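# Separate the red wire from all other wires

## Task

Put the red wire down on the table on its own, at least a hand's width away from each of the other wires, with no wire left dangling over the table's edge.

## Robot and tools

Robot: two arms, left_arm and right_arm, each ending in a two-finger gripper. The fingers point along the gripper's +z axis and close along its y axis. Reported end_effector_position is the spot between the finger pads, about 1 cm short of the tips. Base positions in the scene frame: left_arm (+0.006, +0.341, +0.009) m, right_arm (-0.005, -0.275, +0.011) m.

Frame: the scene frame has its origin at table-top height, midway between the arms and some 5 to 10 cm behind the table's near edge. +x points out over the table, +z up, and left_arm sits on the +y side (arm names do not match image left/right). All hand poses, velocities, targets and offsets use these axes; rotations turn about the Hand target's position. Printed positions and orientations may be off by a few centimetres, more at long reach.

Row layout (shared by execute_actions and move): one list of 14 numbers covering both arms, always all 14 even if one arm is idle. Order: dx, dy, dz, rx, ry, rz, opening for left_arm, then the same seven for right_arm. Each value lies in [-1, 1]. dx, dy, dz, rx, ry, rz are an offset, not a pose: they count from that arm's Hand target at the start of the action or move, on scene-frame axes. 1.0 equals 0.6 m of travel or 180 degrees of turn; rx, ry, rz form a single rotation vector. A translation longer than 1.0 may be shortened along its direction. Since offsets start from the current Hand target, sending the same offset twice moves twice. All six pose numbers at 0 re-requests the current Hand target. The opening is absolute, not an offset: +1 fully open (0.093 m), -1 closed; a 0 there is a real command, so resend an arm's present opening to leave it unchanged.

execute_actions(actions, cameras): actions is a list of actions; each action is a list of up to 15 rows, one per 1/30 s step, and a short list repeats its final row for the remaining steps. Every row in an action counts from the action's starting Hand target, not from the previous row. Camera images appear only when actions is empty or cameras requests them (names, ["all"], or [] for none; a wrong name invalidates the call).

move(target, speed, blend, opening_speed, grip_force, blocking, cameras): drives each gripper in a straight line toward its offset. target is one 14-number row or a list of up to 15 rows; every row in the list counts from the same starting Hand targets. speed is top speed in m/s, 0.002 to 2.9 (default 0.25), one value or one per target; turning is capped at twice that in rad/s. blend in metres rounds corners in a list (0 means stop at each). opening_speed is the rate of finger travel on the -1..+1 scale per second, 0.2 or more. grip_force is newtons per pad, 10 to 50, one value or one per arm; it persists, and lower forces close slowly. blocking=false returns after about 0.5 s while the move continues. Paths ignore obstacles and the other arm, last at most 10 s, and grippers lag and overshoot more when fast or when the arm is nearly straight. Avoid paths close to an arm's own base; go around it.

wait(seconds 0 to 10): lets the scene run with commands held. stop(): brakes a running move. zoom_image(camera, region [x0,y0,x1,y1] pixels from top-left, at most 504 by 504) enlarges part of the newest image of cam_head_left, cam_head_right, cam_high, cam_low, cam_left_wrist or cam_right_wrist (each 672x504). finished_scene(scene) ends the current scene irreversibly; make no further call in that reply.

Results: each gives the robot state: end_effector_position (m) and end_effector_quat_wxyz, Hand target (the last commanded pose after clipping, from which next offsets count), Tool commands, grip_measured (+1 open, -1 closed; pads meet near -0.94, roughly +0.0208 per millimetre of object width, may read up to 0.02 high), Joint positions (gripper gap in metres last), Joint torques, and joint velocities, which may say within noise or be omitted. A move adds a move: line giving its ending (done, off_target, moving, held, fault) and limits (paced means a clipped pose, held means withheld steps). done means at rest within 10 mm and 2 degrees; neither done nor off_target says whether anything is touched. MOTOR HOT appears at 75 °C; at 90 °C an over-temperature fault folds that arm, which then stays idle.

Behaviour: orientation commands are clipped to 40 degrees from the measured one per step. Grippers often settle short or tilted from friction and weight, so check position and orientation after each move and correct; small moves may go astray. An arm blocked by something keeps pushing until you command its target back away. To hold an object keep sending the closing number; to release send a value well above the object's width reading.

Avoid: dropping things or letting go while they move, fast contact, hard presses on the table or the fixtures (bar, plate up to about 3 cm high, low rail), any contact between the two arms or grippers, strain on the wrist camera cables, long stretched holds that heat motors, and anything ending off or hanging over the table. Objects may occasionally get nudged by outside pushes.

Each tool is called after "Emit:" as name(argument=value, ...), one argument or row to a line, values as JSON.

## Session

Emit:
execute_actions(
  actions=[],
)

Emit:
zoom_image(
  camera="cam_low",
  region=[260, 90, 440, 280],
)

Scene clock: 0.00 s.
left_arm: end_effector_position=(+0.3776, +0.3314, +0.4145) grip_measured=+1.000 end_effector_quat_wxyz=(+0.710, +0.008, +0.704, -0.002) | right_arm: end_effector_position=(+0.2999, +0.0532, +0.2659) grip_measured=-0.915 end_effector_quat_wxyz=(-0.452, +0.534, -0.557, -0.446)
Joint positions: left_arm=[0 1.047 1.047 0 0 0 0.093] | right_arm=[0.477 1.538 1.084 0.153 -1.045 -0.274 0.001]
Joint velocities: within noise
Joint torques (N m): no reading
Heat: left arm: 34 °C; right arm: 29 °C.
Hand target: left_arm +0.3753, +0.3316, +0.4263; +0.721, +0.008, +0.693, -0.002 | right_arm +0.2997, +0.0523, +0.2706; -0.456, +0.535, -0.555, -0.445
Tool commands: left_gripper/opening=+1.0 right_gripper/opening=-0.92224

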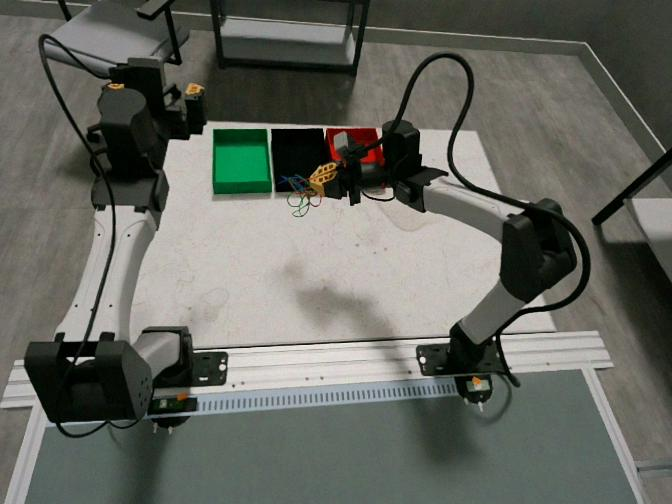

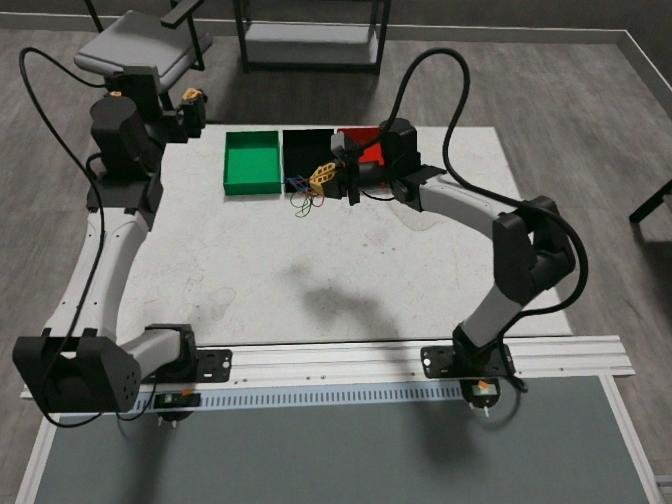

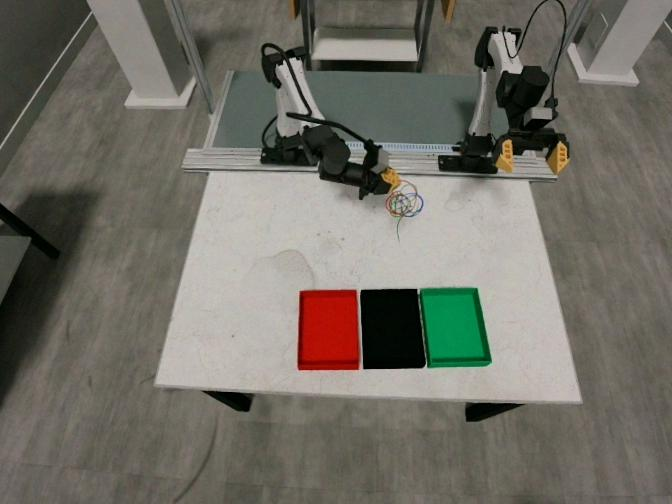

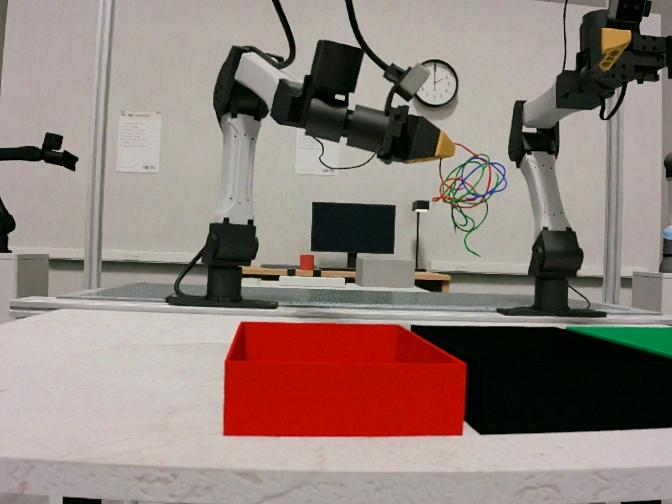

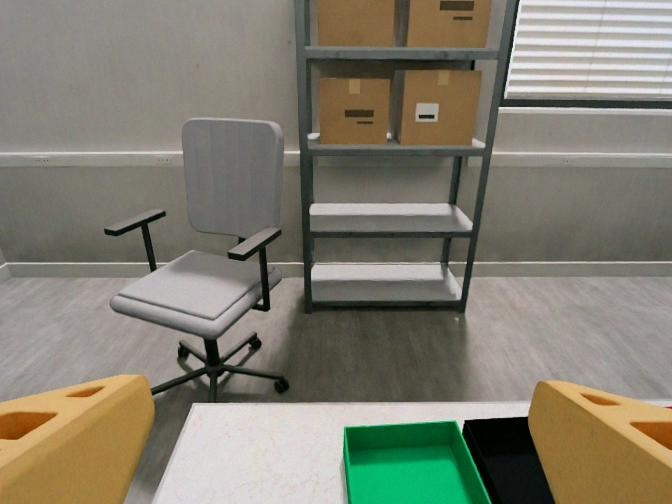

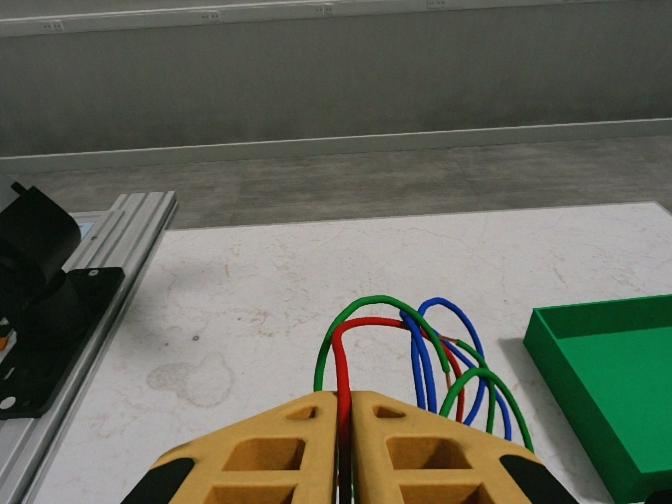

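Scaled by 2.653 from the camera's 672x504 image, which has a finer 960x720 frame.

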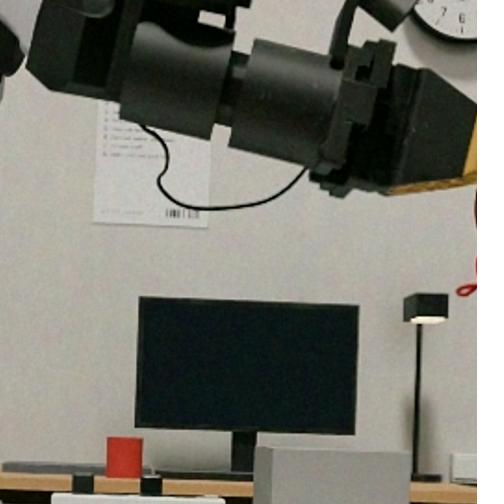

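Emit:
zoom_image(
  camera="cam_low",
  region=[400, 110, 540, 280],
)

Emit:
zoom_image(
  camera="cam_high",
  region=[360, 160, 440, 250],
)

Scaled by 2.965 from the camera's 672x504 image, which has a finer 960x720 frame.

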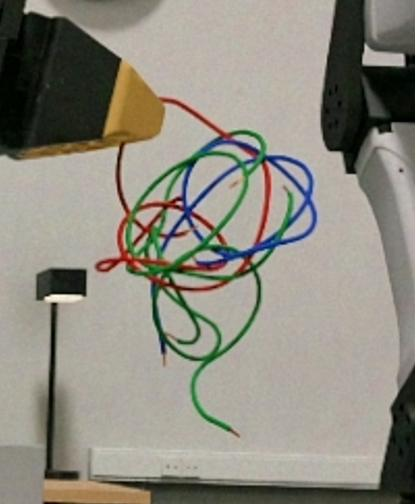

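Scaled by 5.600 from the camera's 672x504 image, which has a finer 960x720 frame.

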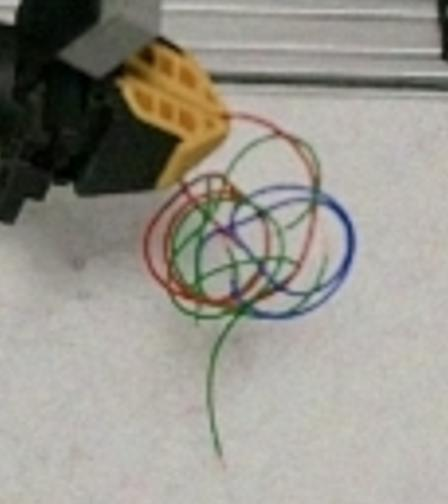

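Emit:
move(
  target=[-0.134,-0.205,-0.395,0,0,-0.36,1,0,0,0,0,0,0,-0.922],
  speed=0.35,
  cameras=["cam_low","cam_left_wrist"],
)

Emit:
zoom_image(
  camera="cam_low",
  region=[400, 110, 600, 280],
)

Scene clock: 11.87 s.
left_arm: end_effector_position=(+0.2986, +0.2112, +0.1910) grip_measured=+1.000 end_effector_quat_wxyz=(+0.610, +0.375, +0.583, -0.383) | right_arm: end_effector_position=(+0.2999, +0.0532, +0.2659) grip_measured=-0.915 end_effector_quat_wxyz=(-0.452, +0.534, -0.557, -0.446)
Joint positions: left_arm=[0.124 1.56 0.308 1.382 1.239 -0.124 0.093] | right_arm=[0.477 1.538 1.084 0.152 -1.045 -0.274 0.001]
Joint torques (N m): left_arm=[-0.72 -3.77 3.34 1.81 -0.12 -0.17] | right_arm=[-0.05 -7.45 7.43 1.88 -0.1 0.09]
Heat: left arm: 33 °C; right arm: 31 °C.
Hand target: left_arm +0.2948, +0.2086, +0.1893; +0.608, +0.378, +0.581, -0.388 | right_arm +0.2997, +0.0523, +0.2706; -0.456, +0.535, -0.555, -0.445
Off the commanded pose: left_arm 0.005 m, 1 deg | right_arm 0.005 m, 1 deg.
move: done
Images, in order (width x height): cam_low 672x504, cam_left_wrist 672x504.

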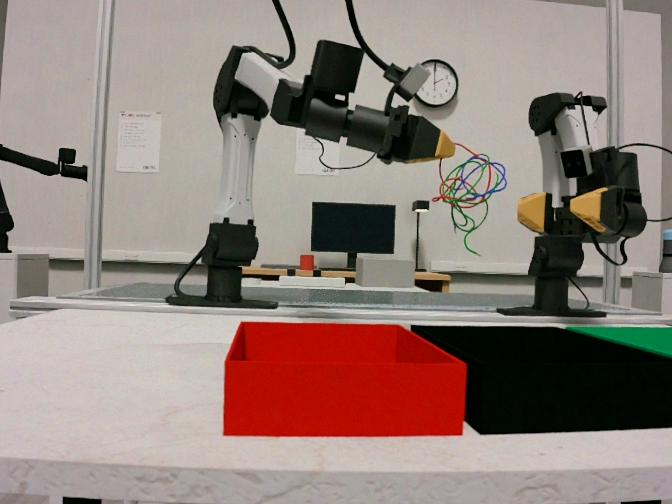

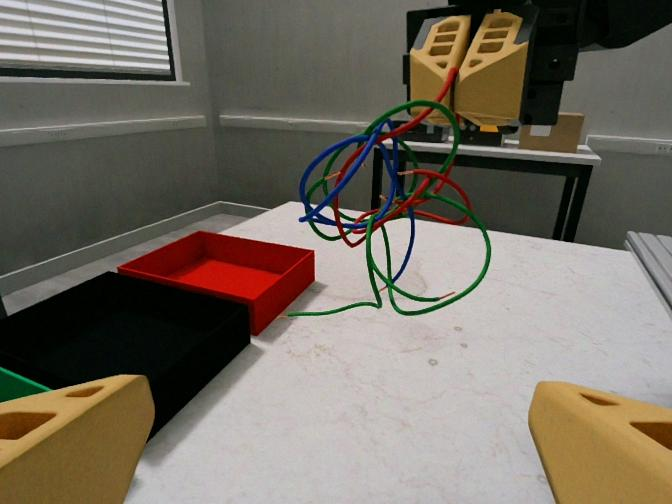

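Scaled by 2.520 from the camera's 672x504 image, which has a finer 960x720 frame.

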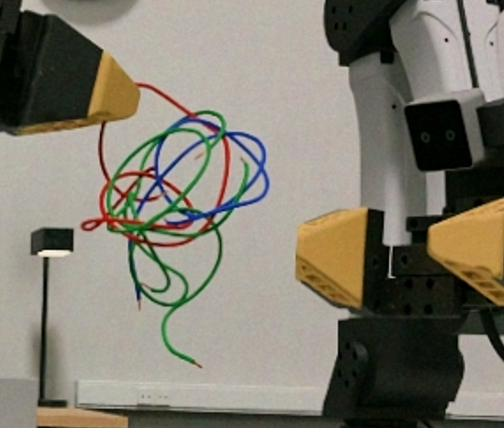

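Emit:
move(
  target=[
    [0.057,-0.202,0.02,0,0,0,1,0,0,0,0,0,0,-0.922],
    [0.057,-0.202,0.02,0,0,0,-1,0,0,0,0,0,0,-0.922],
  ],
  speed=0.14,
  cameras=["cam_low","cam_left_wrist"],
)

Emit:
zoom_image(
  camera="cam_low",
  region=[400, 110, 600, 280],
)

Scene clock: 21.97 s.
left_arm: end_effector_position=(+0.3225, +0.0913, +0.1909) grip_measured=-0.973 end_effector_quat_wxyz=(+0.594, +0.374, +0.593, -0.394) | right_arm: end_effector_position=(+0.2999, +0.0532, +0.2659) grip_measured=-0.915 end_effector_quat_wxyz=(-0.452, +0.534, -0.557, -0.446)
Joint positions: left_arm=[-0.346 1.648 0.484 1.194 0.786 -0.055 0] | right_arm=[0.477 1.538 1.084 0.152 -1.045 -0.274 0.001]
Joint torques (N m): left_arm=[-0.62 -5.37 7.68 2 -0.21 -0.05] | right_arm=[-0.06 -7.46 7.43 1.88 -0.1 0.09]
Heat: left arm: 33 °C; right arm: 33 °C.
Hand target: left_arm +0.3291, +0.0875, +0.2013; +0.608, +0.378, +0.581, -0.388 | right_arm +0.2997, +0.0523, +0.2706; -0.456, +0.535, -0.555, -0.445
Off the commanded pose: left_arm 0.013 m, 2 deg | right_arm 0.005 m, 0 deg.
move: off_target (left_arm); target 2's new opening was sent with left_arm's hand 0.012 m and 2 deg from that target
Images, in order (width x height): cam_low 672x504, cam_left_wrist 672x504.

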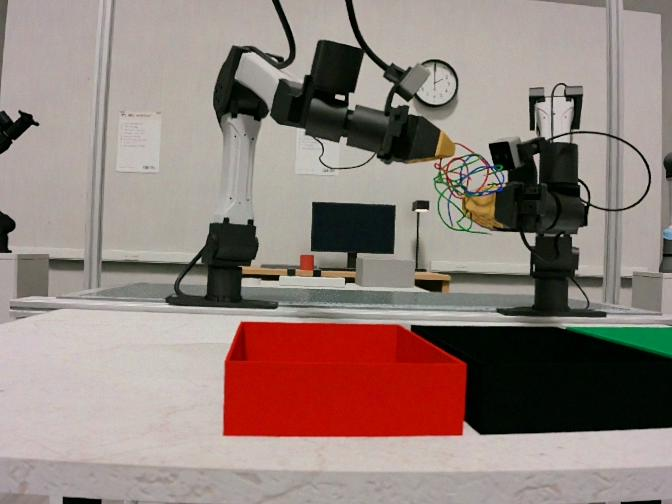

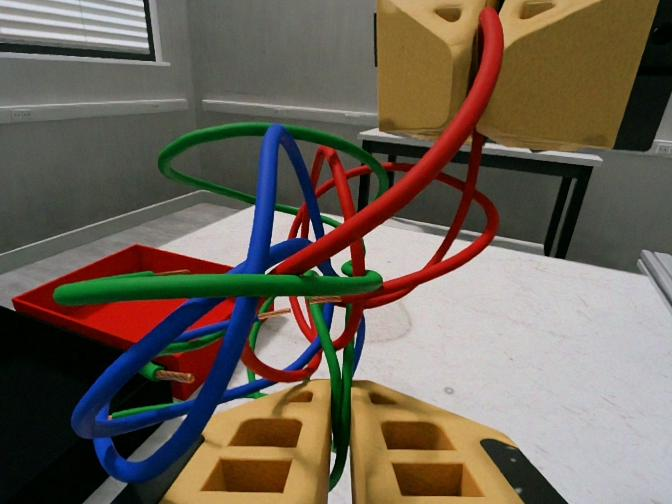

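Scaled by 2.520 from the camera's 672x504 image, which has a finer 960x720 frame.

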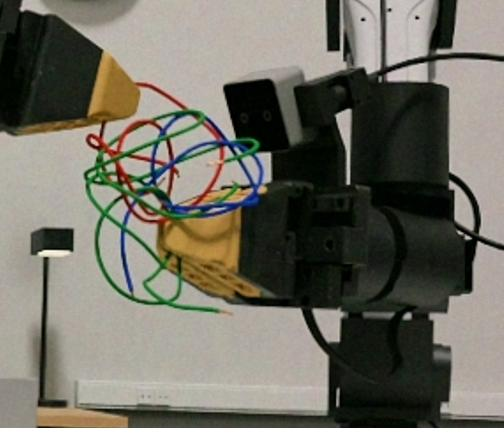

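Emit:
move(
  target=[
    [0,0.02,-0.06,0,0,0,-1,0,0,0,0,0,0,-0.922],
    [0.045,0.02,-0.06,0,0,0,1,0,0,0,0,0,0,-0.922],
    [0.045,-0.01,-0.06,0,0,0,1,0,0,0,0,0,0,-0.922],
    [0.045,-0.01,0.035,0,0,0,1,0,0,0,0,0,0,-0.922],
    [0.045,-0.01,0.035,0,0,0,-1,0,0,0,0,0,0,-0.922],
  ],
  speed=0.14,
  cameras=["cam_low","cam_left_wrist"],
)

Emit:
zoom_image(
  camera="cam_low",
  region=[400, 110, 600, 280],
)

Scene clock: 31.00 s.
left_arm: end_effector_position=(+0.3520, +0.0827, +0.2013) grip_measured=-0.973 end_effector_quat_wxyz=(+0.586, +0.374, +0.600, -0.395) | right_arm: end_effector_position=(+0.2998, +0.0531, +0.2655) grip_measured=-0.915 end_effector_quat_wxyz=(-0.451, +0.534, -0.558, -0.447)
Joint positions: left_arm=[-0.336 1.694 0.629 1.071 0.8 -0.052 0] | right_arm=[0.477 1.538 1.084 0.15 -1.045 -0.274 0.001]
Joint torques (N m): left_arm=[-0.32 -9.11 7.69 1.99 -0.2 -0.09] | right_arm=[-0.05 -7.46 7.42 1.91 -0.1 0.09]
Heat: left arm: 34 °C; right arm: 34 °C.
Hand target: left_arm +0.3561, +0.0814, +0.2222; +0.608, +0.378, +0.581, -0.388 | right_arm +0.2997, +0.0523, +0.2706; -0.456, +0.535, -0.555, -0.445
Off the commanded pose: left_arm 0.021 m, 3 deg | right_arm 0.005 m, 1 deg.
move: off_target (left_arm); target 5's new opening was sent with left_arm's hand 0.021 m and 3 deg from that target
Images, in order (width x height): cam_low 672x504, cam_left_wrist 672x504.

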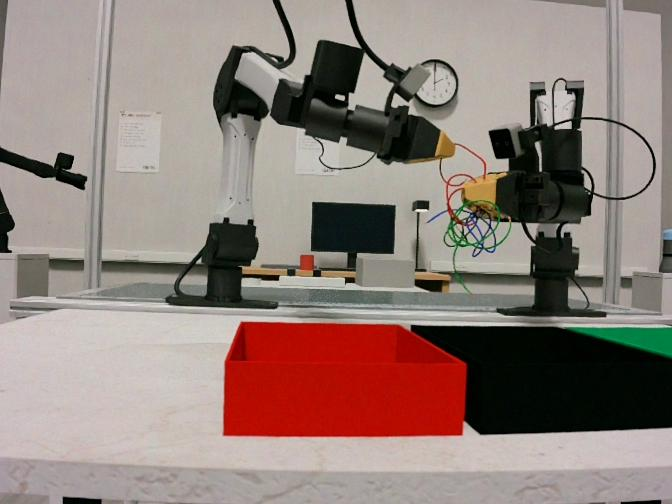

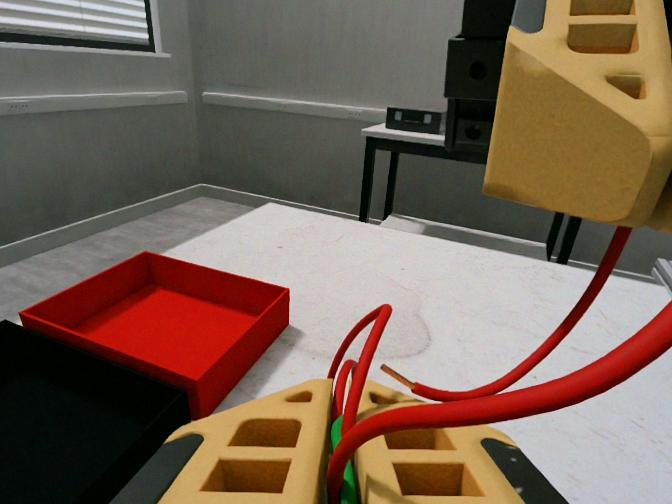

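Scaled by 2.520 from the camera's 672x504 image, which has a finer 960x720 frame.

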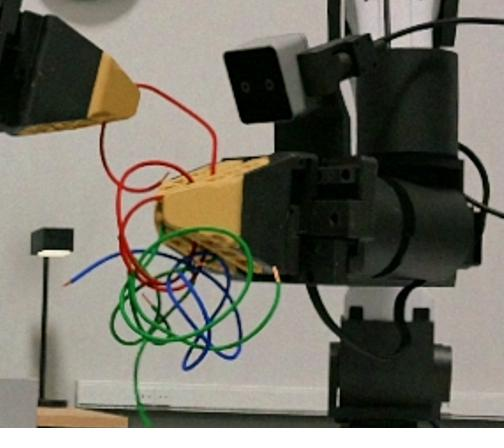

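Emit:
move(
  target=[0.0,0.12,-0.02,0,0,0,-1,0.06,-0.33,0.03,0,0,0,-0.95],
  speed=0.1,
  cameras=["cam_low","cam_left_wrist","cam_high"],
)

Emit:
zoom_image(
  camera="cam_low",
  region=[300, 80, 600, 300],
)

Scene clock: 38.00 s.
left_arm: end_effector_position=(+0.3587, +0.1508, +0.2060) grip_measured=-0.973 end_effector_quat_wxyz=(+0.601, +0.376, +0.587, -0.391) | right_arm: end_effector_position=(+0.3326, -0.1438, +0.2893) grip_measured=-0.946 end_effector_quat_wxyz=(+0.475, -0.508, +0.580, +0.424)
Joint positions: left_arm=[-0.106 1.677 0.582 1.156 1.024 -0.07 0] | right_arm=[-0.147 1.771 1.601 -1.561 -1.424 -1.745 0]
Joint torques (N m): left_arm=[0.34 -7.39 4.12 2.02 -0.08 -0.18] | right_arm=[-0.06 -6.37 7.27 -0.02 -0.44 -0.11]
Heat: left arm: 35 °C; right arm: 34 °C.
Hand target: left_arm +0.3561, +0.1534, +0.2102; +0.608, +0.378, +0.581, -0.388 | right_arm +0.3357, -0.1457, +0.2886; +0.456, -0.535, +0.555, +0.445
Off the commanded pose: left_arm 0.006 m, 1 deg | right_arm 0.004 m, 5 deg.
joint sent to its limit (right arm) — joint 4 (wrist pitch), lower limit. The joint targets are off in orientation, not in position.
move: off_target (right_arm)
Images, in order (width x height): cam_high 672x504, cam_low 672x504, cam_left_wrist 672x504.

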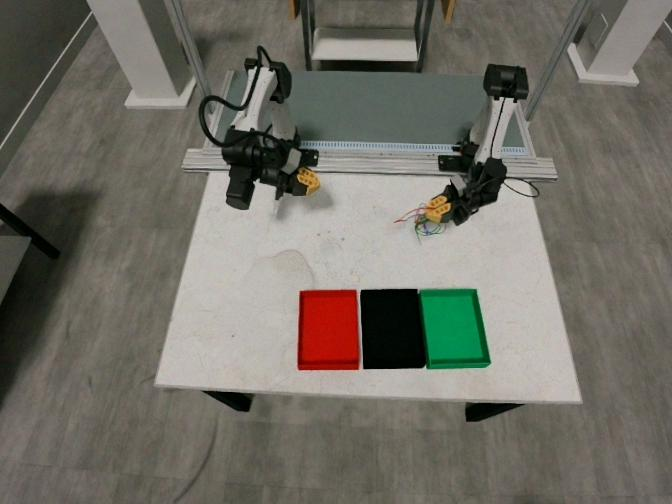

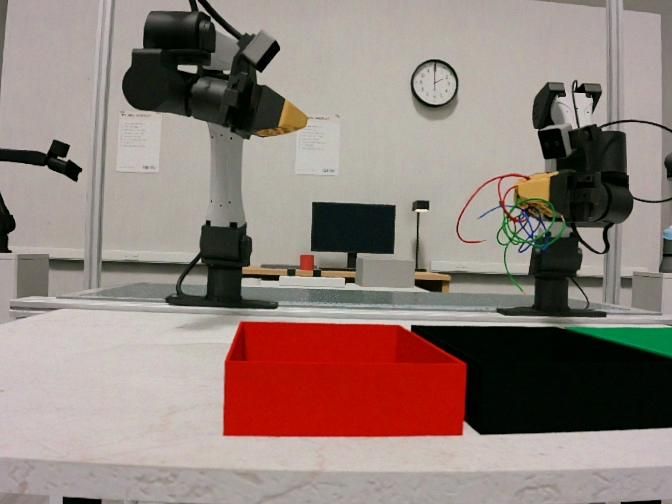

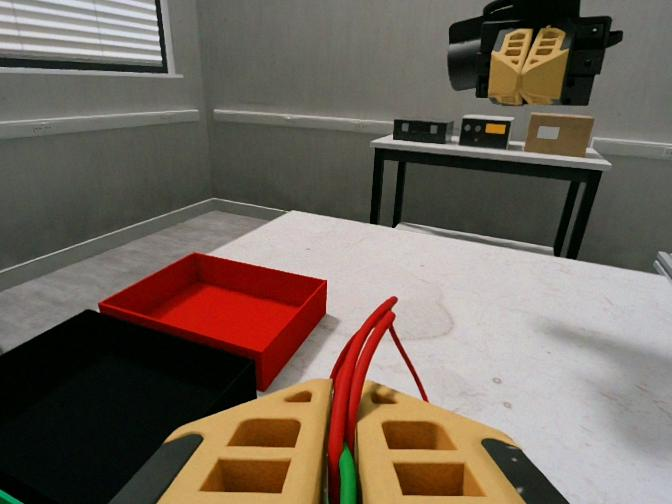

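Scaled by 1.680 from the camera's 672x504 image, which has a finer 960x720 frame.

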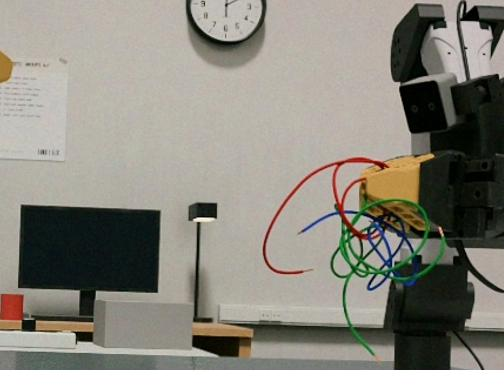

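Emit:
move(
  target=[0.0,0,0,0,0,0,-1,0.033,0.13,-0.2,0,0,-0.1,1],
  speed=0.25,
  cameras=["cam_low","cam_right_wrist","cam_high"],
)

Emit:
zoom_image(
  camera="cam_low",
  region=[300, 80, 600, 300],
)

Scene clock: 46.63 s.
left_arm: end_effector_position=(+0.3587, +0.1508, +0.2060) grip_measured=-0.973 end_effector_quat_wxyz=(+0.601, +0.376, +0.587, -0.391) | right_arm: end_effector_position=(+0.3562, -0.0676, +0.1702) grip_measured=+1.000 end_effector_quat_wxyz=(+0.519, -0.446, +0.627, +0.372)
Joint positions: left_arm=[-0.106 1.677 0.582 1.156 1.024 -0.07 0] | right_arm=[0.141 1.63 0.725 0.612 -1.083 -0.268 0.093]
Joint torques (N m): left_arm=[0.34 -7.39 4.16 2.02 -0.08 -0.17] | right_arm=[0.42 -7.15 5.01 2.01 0.1 0.15]
Heat: left arm: 35 °C; right arm: 34 °C.
Hand target: left_arm +0.3561, +0.1534, +0.2102; +0.608, +0.378, +0.581, -0.388 | right_arm +0.3555, -0.0677, +0.1686; +0.520, -0.441, +0.632, +0.368
Off the commanded pose: left_arm 0.006 m, 1 deg | right_arm 0.002 m, 1 deg.
move: done
Images, in order (width x height): cam_high 672x504, cam_low 672x504, cam_right_wrist 672x504.

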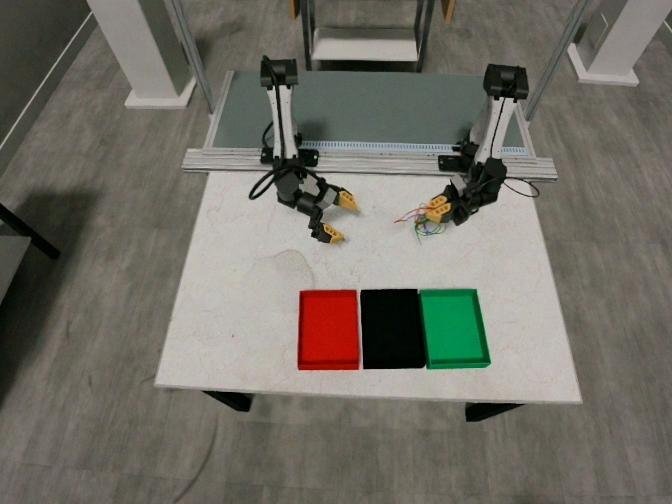

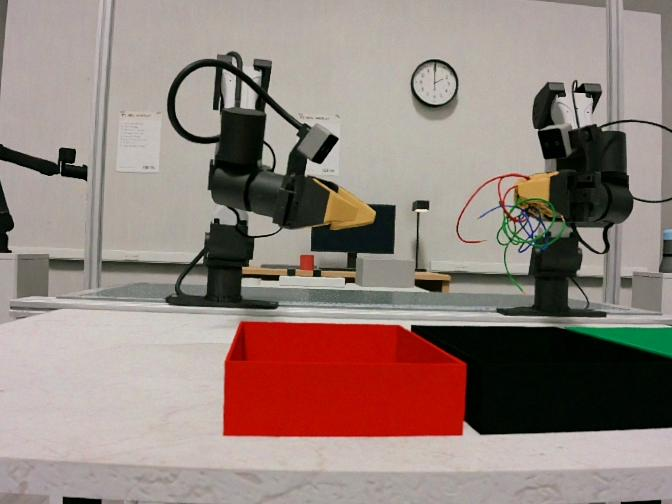

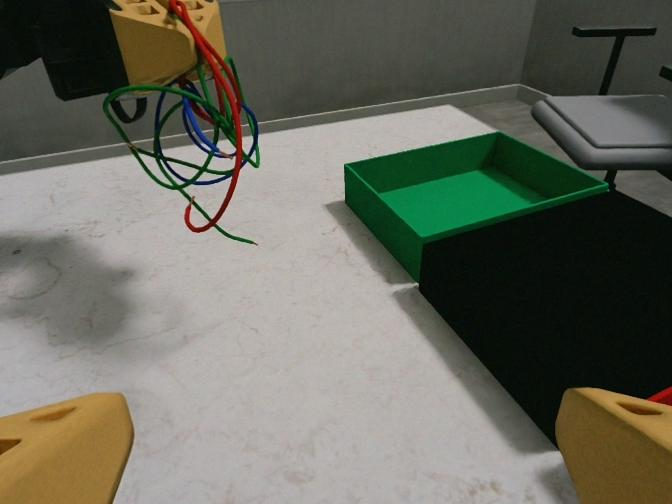

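Scaled by 1.680 from the camera's 672x504 image, which has a finer 960x720 frame.

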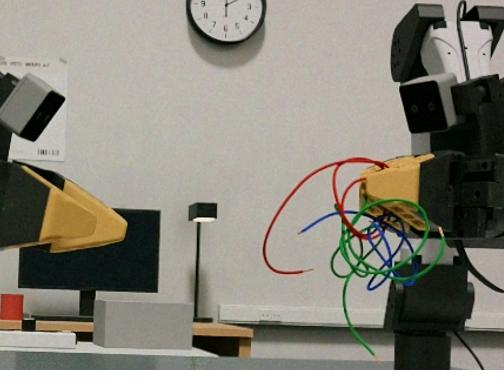

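Emit:
move(
  target=[
    [0.0,0,0,0,0,0,-1,-0.008,0.222,0,0,0,0,1],
    [0.0,0,0,0,0,0,-1,-0.008,0.222,0,0,0,0,-1],
  ],
  speed=0.15,
  cameras=["cam_low","cam_right_wrist","cam_left_wrist"],
)

Emit:
zoom_image(
  camera="cam_low",
  region=[400, 120, 600, 300],
)

Scene clock: 52.73 s.
left_arm: end_effector_position=(+0.3587, +0.1508, +0.2062) grip_measured=-0.973 end_effector_quat_wxyz=(+0.601, +0.376, +0.587, -0.390) | right_arm: end_effector_position=(+0.3434, +0.0635, +0.1664) grip_measured=-0.968 end_effector_quat_wxyz=(+0.514, -0.447, +0.630, +0.372)
Joint positions: left_arm=[-0.106 1.677 0.582 1.157 1.024 -0.07 0] | right_arm=[0.542 1.749 0.843 0.715 -0.695 -0.126 0]
Joint torques (N m): left_arm=[0.35 -7.39 4.14 2.02 -0.08 -0.17] | right_arm=[0.14 -6.64 7.79 2.23 0.16 0.16]
Heat: left arm: 36 °C; right arm: 34 °C.
Hand target: left_arm +0.3561, +0.1534, +0.2102; +0.608, +0.378, +0.581, -0.388 | right_arm +0.3506, +0.0655, +0.1686; +0.520, -0.441, +0.632, +0.368
Off the commanded pose: left_arm 0.005 m, 1 deg | right_arm 0.008 m, 1 deg.
move: done
Images, in order (width x height): cam_low 672x504, cam_left_wrist 672x504, cam_right_wrist 672x504.

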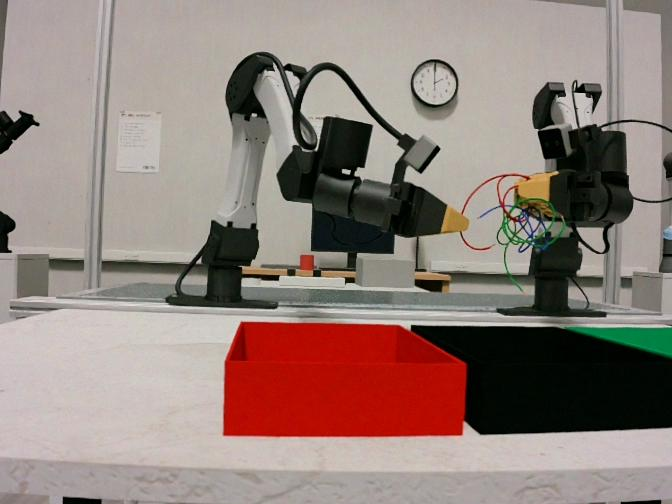

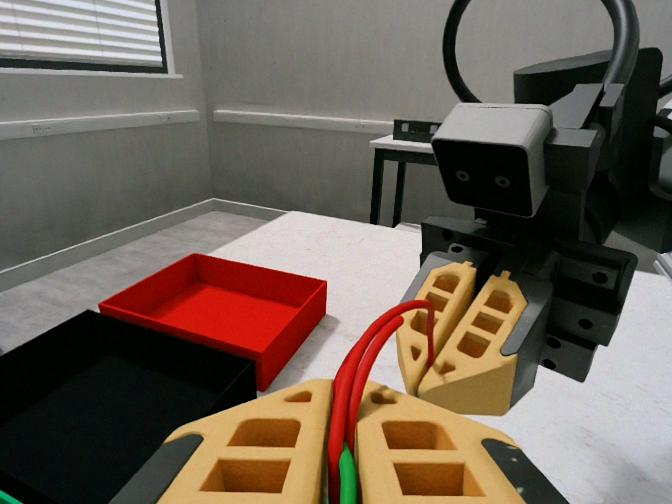

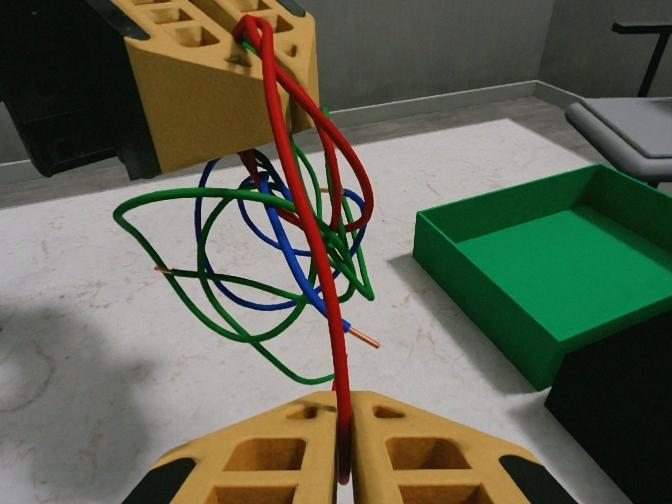

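Scaled by 2.520 from the camera's 672x504 image, which has a finer 960x720 frame.

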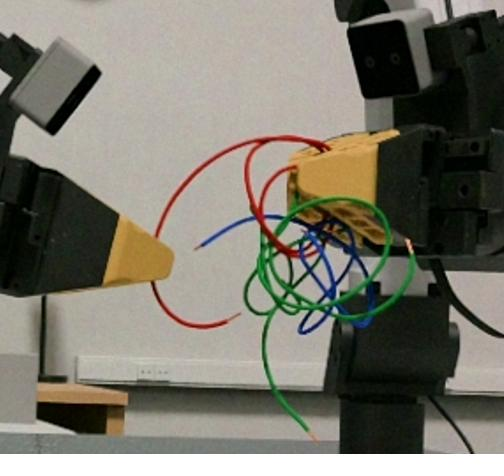

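Emit:
move(
  target=[0.0,0.12,-0.1,0,0,0,-1,-0.02,-0.45,-0.05,0,0,-0.05,-1],
  speed=0.12,
  grip_force=[20, 50],
  cameras=["cam_low","cam_high","cam_left_wrist"],
)

Emit:
zoom_image(
  camera="cam_low",
  region=[200, 80, 650, 330],
)

Scene clock: 58.73 s.
left_arm: end_effector_position=(+0.3570, +0.2233, +0.1439) grip_measured=-0.942 end_effector_quat_wxyz=(+0.591, +0.367, +0.598, -0.399) | right_arm: end_effector_position=(+0.3359, -0.2023, +0.1337) grip_measured=-0.973 end_effector_quat_wxyz=(+0.543, -0.384, +0.671, +0.328)
Joint positions: left_arm=[0.146 1.952 0.519 1.501 1.274 -0.12 0] | right_arm=[-0.295 1.596 0.586 0.395 -1.316 -0.578 0]
Joint torques (N m): left_arm=[0.34 -6.69 3.26 2.25 -0.08 -0.18] | right_arm=[-0.46 -5.46 6.9 1.46 -0.44 -0.02]
Heat: left arm: 36 °C; right arm: 34 °C.
Hand target: left_arm +0.3561, +0.2253, +0.1503; +0.608, +0.378, +0.581, -0.388 | right_arm +0.3387, -0.2046, +0.1387; +0.547, -0.390, +0.665, +0.326
Off the commanded pose: left_arm 0.007 m, 3 deg | right_arm 0.006 m, 1 deg.
joint sent to its limit (left arm) — joint 4 (wrist pitch), upper limit. The joint targets still meet the commanded pose.
grip_force (N): 20, 50
move: off_target (left_arm)
Images, in order (width x height): cam_high 672x504, cam_low 672x504, cam_left_wrist 672x504.

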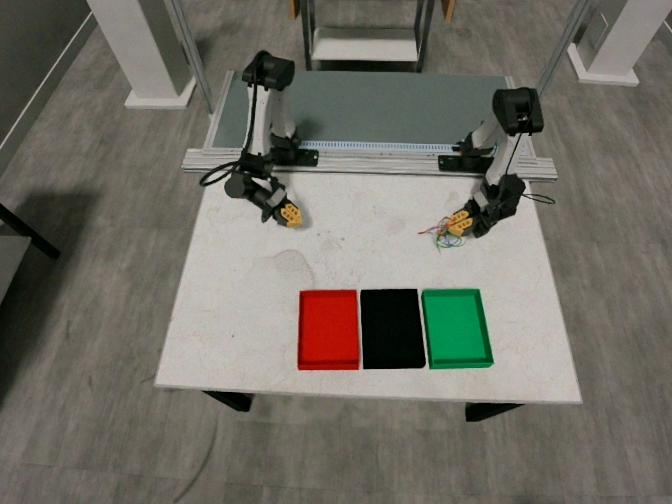

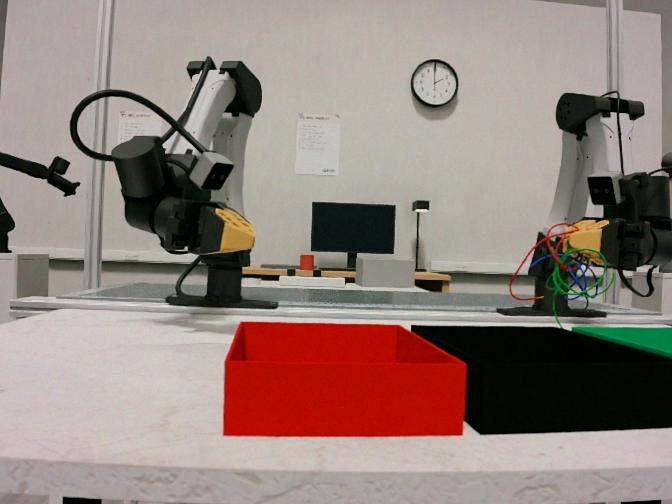

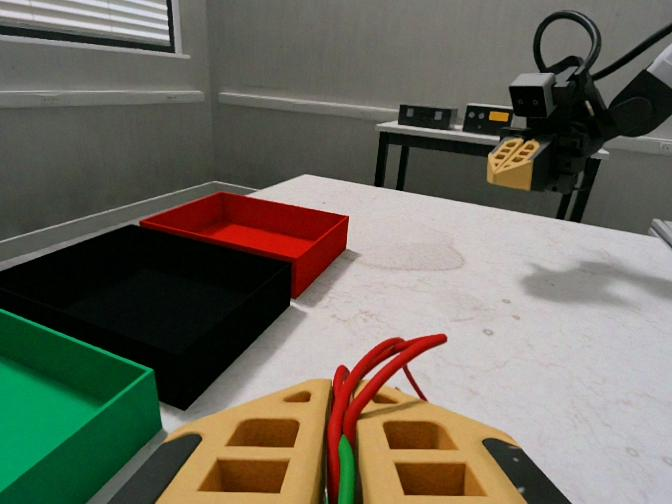

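Scaled by 1.120 from the camera's 672x504 image, which has a finer 960x720 frame.

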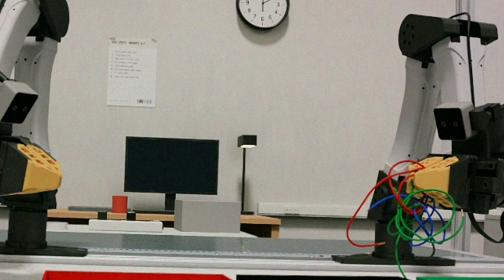

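Emit:
move(
  target=[0.0,-0.12,0.09,0,0,0,-1,-0.013,0.32,0.125,0,0,0,1],
  speed=0.25,
  grip_force=50,
  cameras=["cam_low","cam_right_wrist","cam_left_wrist"],
)

Emit:
zoom_image(
  camera="cam_low",
  region=[350, 120, 600, 300],
)

Scene clock: 65.90 s.
left_arm: end_effector_position=(+0.3510, +0.1554, +0.1832) grip_measured=-0.972 end_effector_quat_wxyz=(+0.584, +0.365, +0.603, -0.402) | right_arm: end_effector_position=(+0.3270, -0.0140, +0.2058) grip_measured=+1.000 end_effector_quat_wxyz=(+0.542, -0.396, +0.664, +0.330)
Joint positions: left_arm=[-0.093 1.718 0.527 1.213 1.039 -0.087 0] | right_arm=[0.402 1.401 0.662 0.55 -0.677 -0.113 0.093]
Joint torques (N m): left_arm=[-0.61 -9.18 7.38 1.84 -0.22 -0.05] | right_arm=[0.54 -5.65 8.32 2.04 0.21 0.17]
Heat: left arm: 36 °C; right arm: 34 °C.
Hand target: left_arm +0.3561, +0.1534, +0.2043; +0.608, +0.378, +0.581, -0.388 | right_arm +0.3308, -0.0125, +0.2136; +0.547, -0.390, +0.665, +0.327
Off the commanded pose: left_arm 0.022 m, 4 deg | right_arm 0.009 m, 1 deg.
move: off_target (left_arm)
Images, in order (width x height): cam_low 672x504, cam_left_wrist 672x504, cam_right_wrist 672x504.

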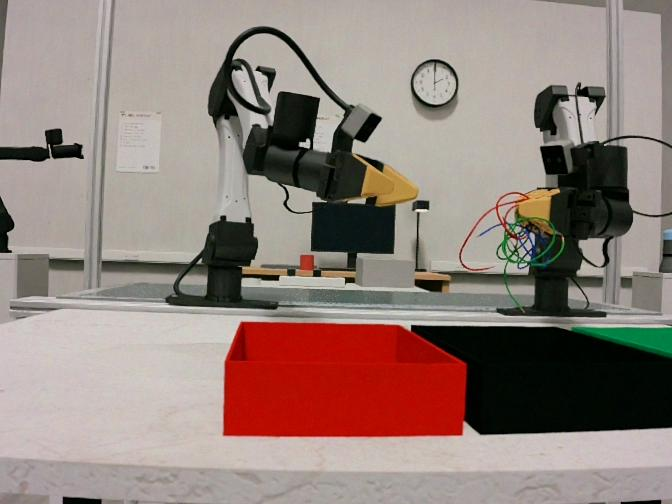

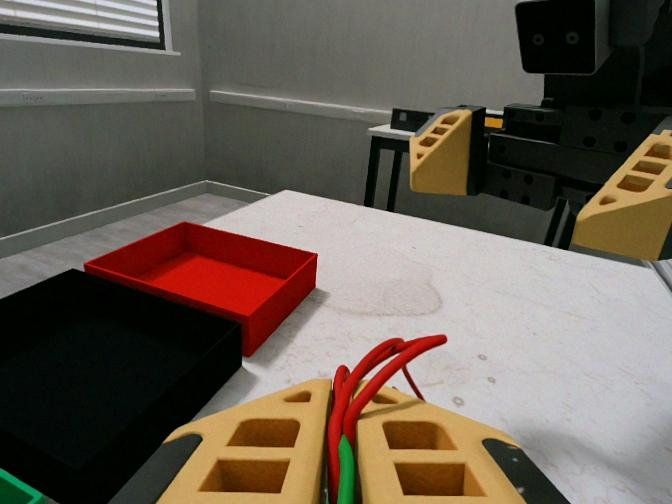

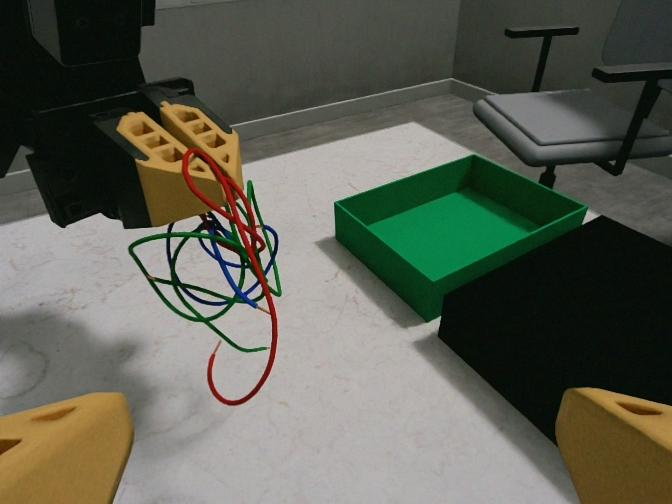

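Scaled by 2.016 from the camera's 672x504 image, which has a finer 960x720 frame.

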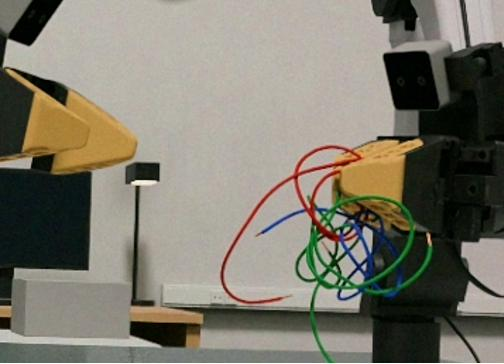

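Emit:
move(
  target=[
    [0.0,0,0,0,0,0,-1,0.019,0.202,-0.026,0,0,0,1],
    [0.0,0,0,0,0,0,-1,0.019,0.202,-0.026,0,0,0,-1],
  ],
  speed=0.14,
  cameras=["cam_low","cam_right_wrist","cam_left_wrist"],
)

Emit:
zoom_image(
  camera="cam_low",
  region=[400, 120, 600, 300],
)

Scene clock: 74.33 s.
left_arm: end_effector_position=(+0.3515, +0.1556, +0.1831) grip_measured=-0.972 end_effector_quat_wxyz=(+0.585, +0.364, +0.603, -0.401) | right_arm: end_effector_position=(+0.3363, +0.1058, +0.1932) grip_measured=-0.967 end_effector_quat_wxyz=(+0.541, -0.399, +0.664, +0.327)
Joint positions: left_arm=[-0.093 1.718 0.527 1.212 1.036 -0.087 0] | right_arm=[0.72 1.698 0.914 0.62 -0.364 -0.059 0]
Joint torques (N m): left_arm=[-0.62 -9.17 7.36 1.85 -0.17 -0.04] | right_arm=[0.24 -6.8 8.38 2.39 0.2 0.2]
Heat: left arm: 38 °C; right arm: 35 °C.
Hand target: left_arm +0.3561, +0.1534, +0.2043; +0.608, +0.378, +0.581, -0.388 | right_arm +0.3422, +0.1087, +0.1980; +0.547, -0.390, +0.665, +0.327
Off the commanded pose: left_arm 0.022 m, 4 deg | right_arm 0.008 m, 1 deg.
move: off_target (left_arm)
Images, in order (width x height): cam_low 672x504, cam_left_wrist 672x504, cam_right_wrist 672x504.

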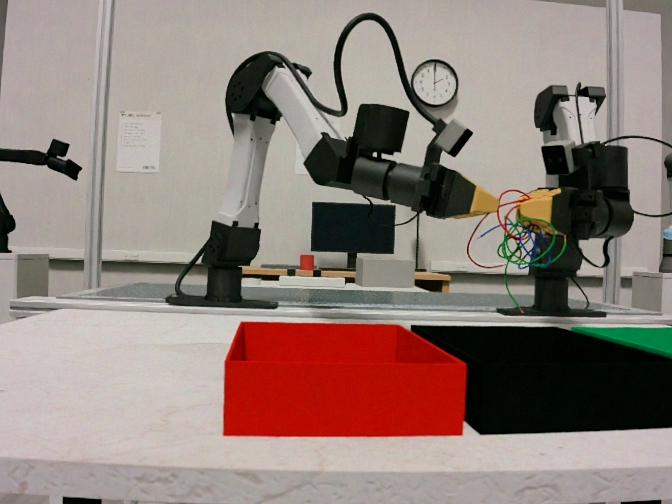

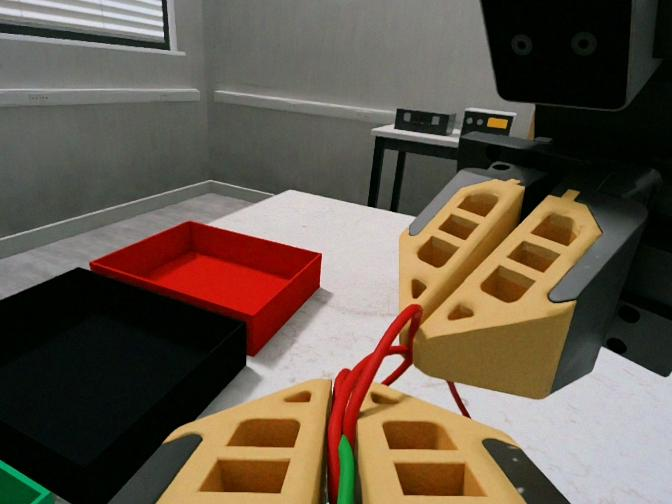

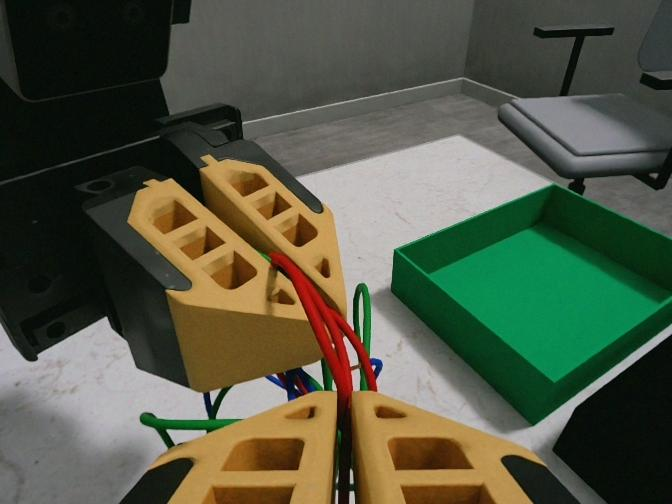

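Scaled by 2.520 from the camera's 672x504 image, which has a finer 960x720 frame.

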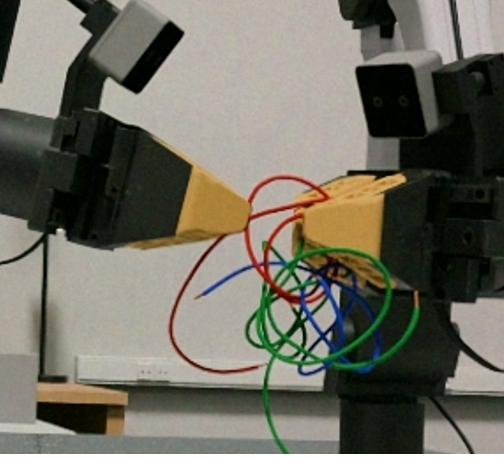

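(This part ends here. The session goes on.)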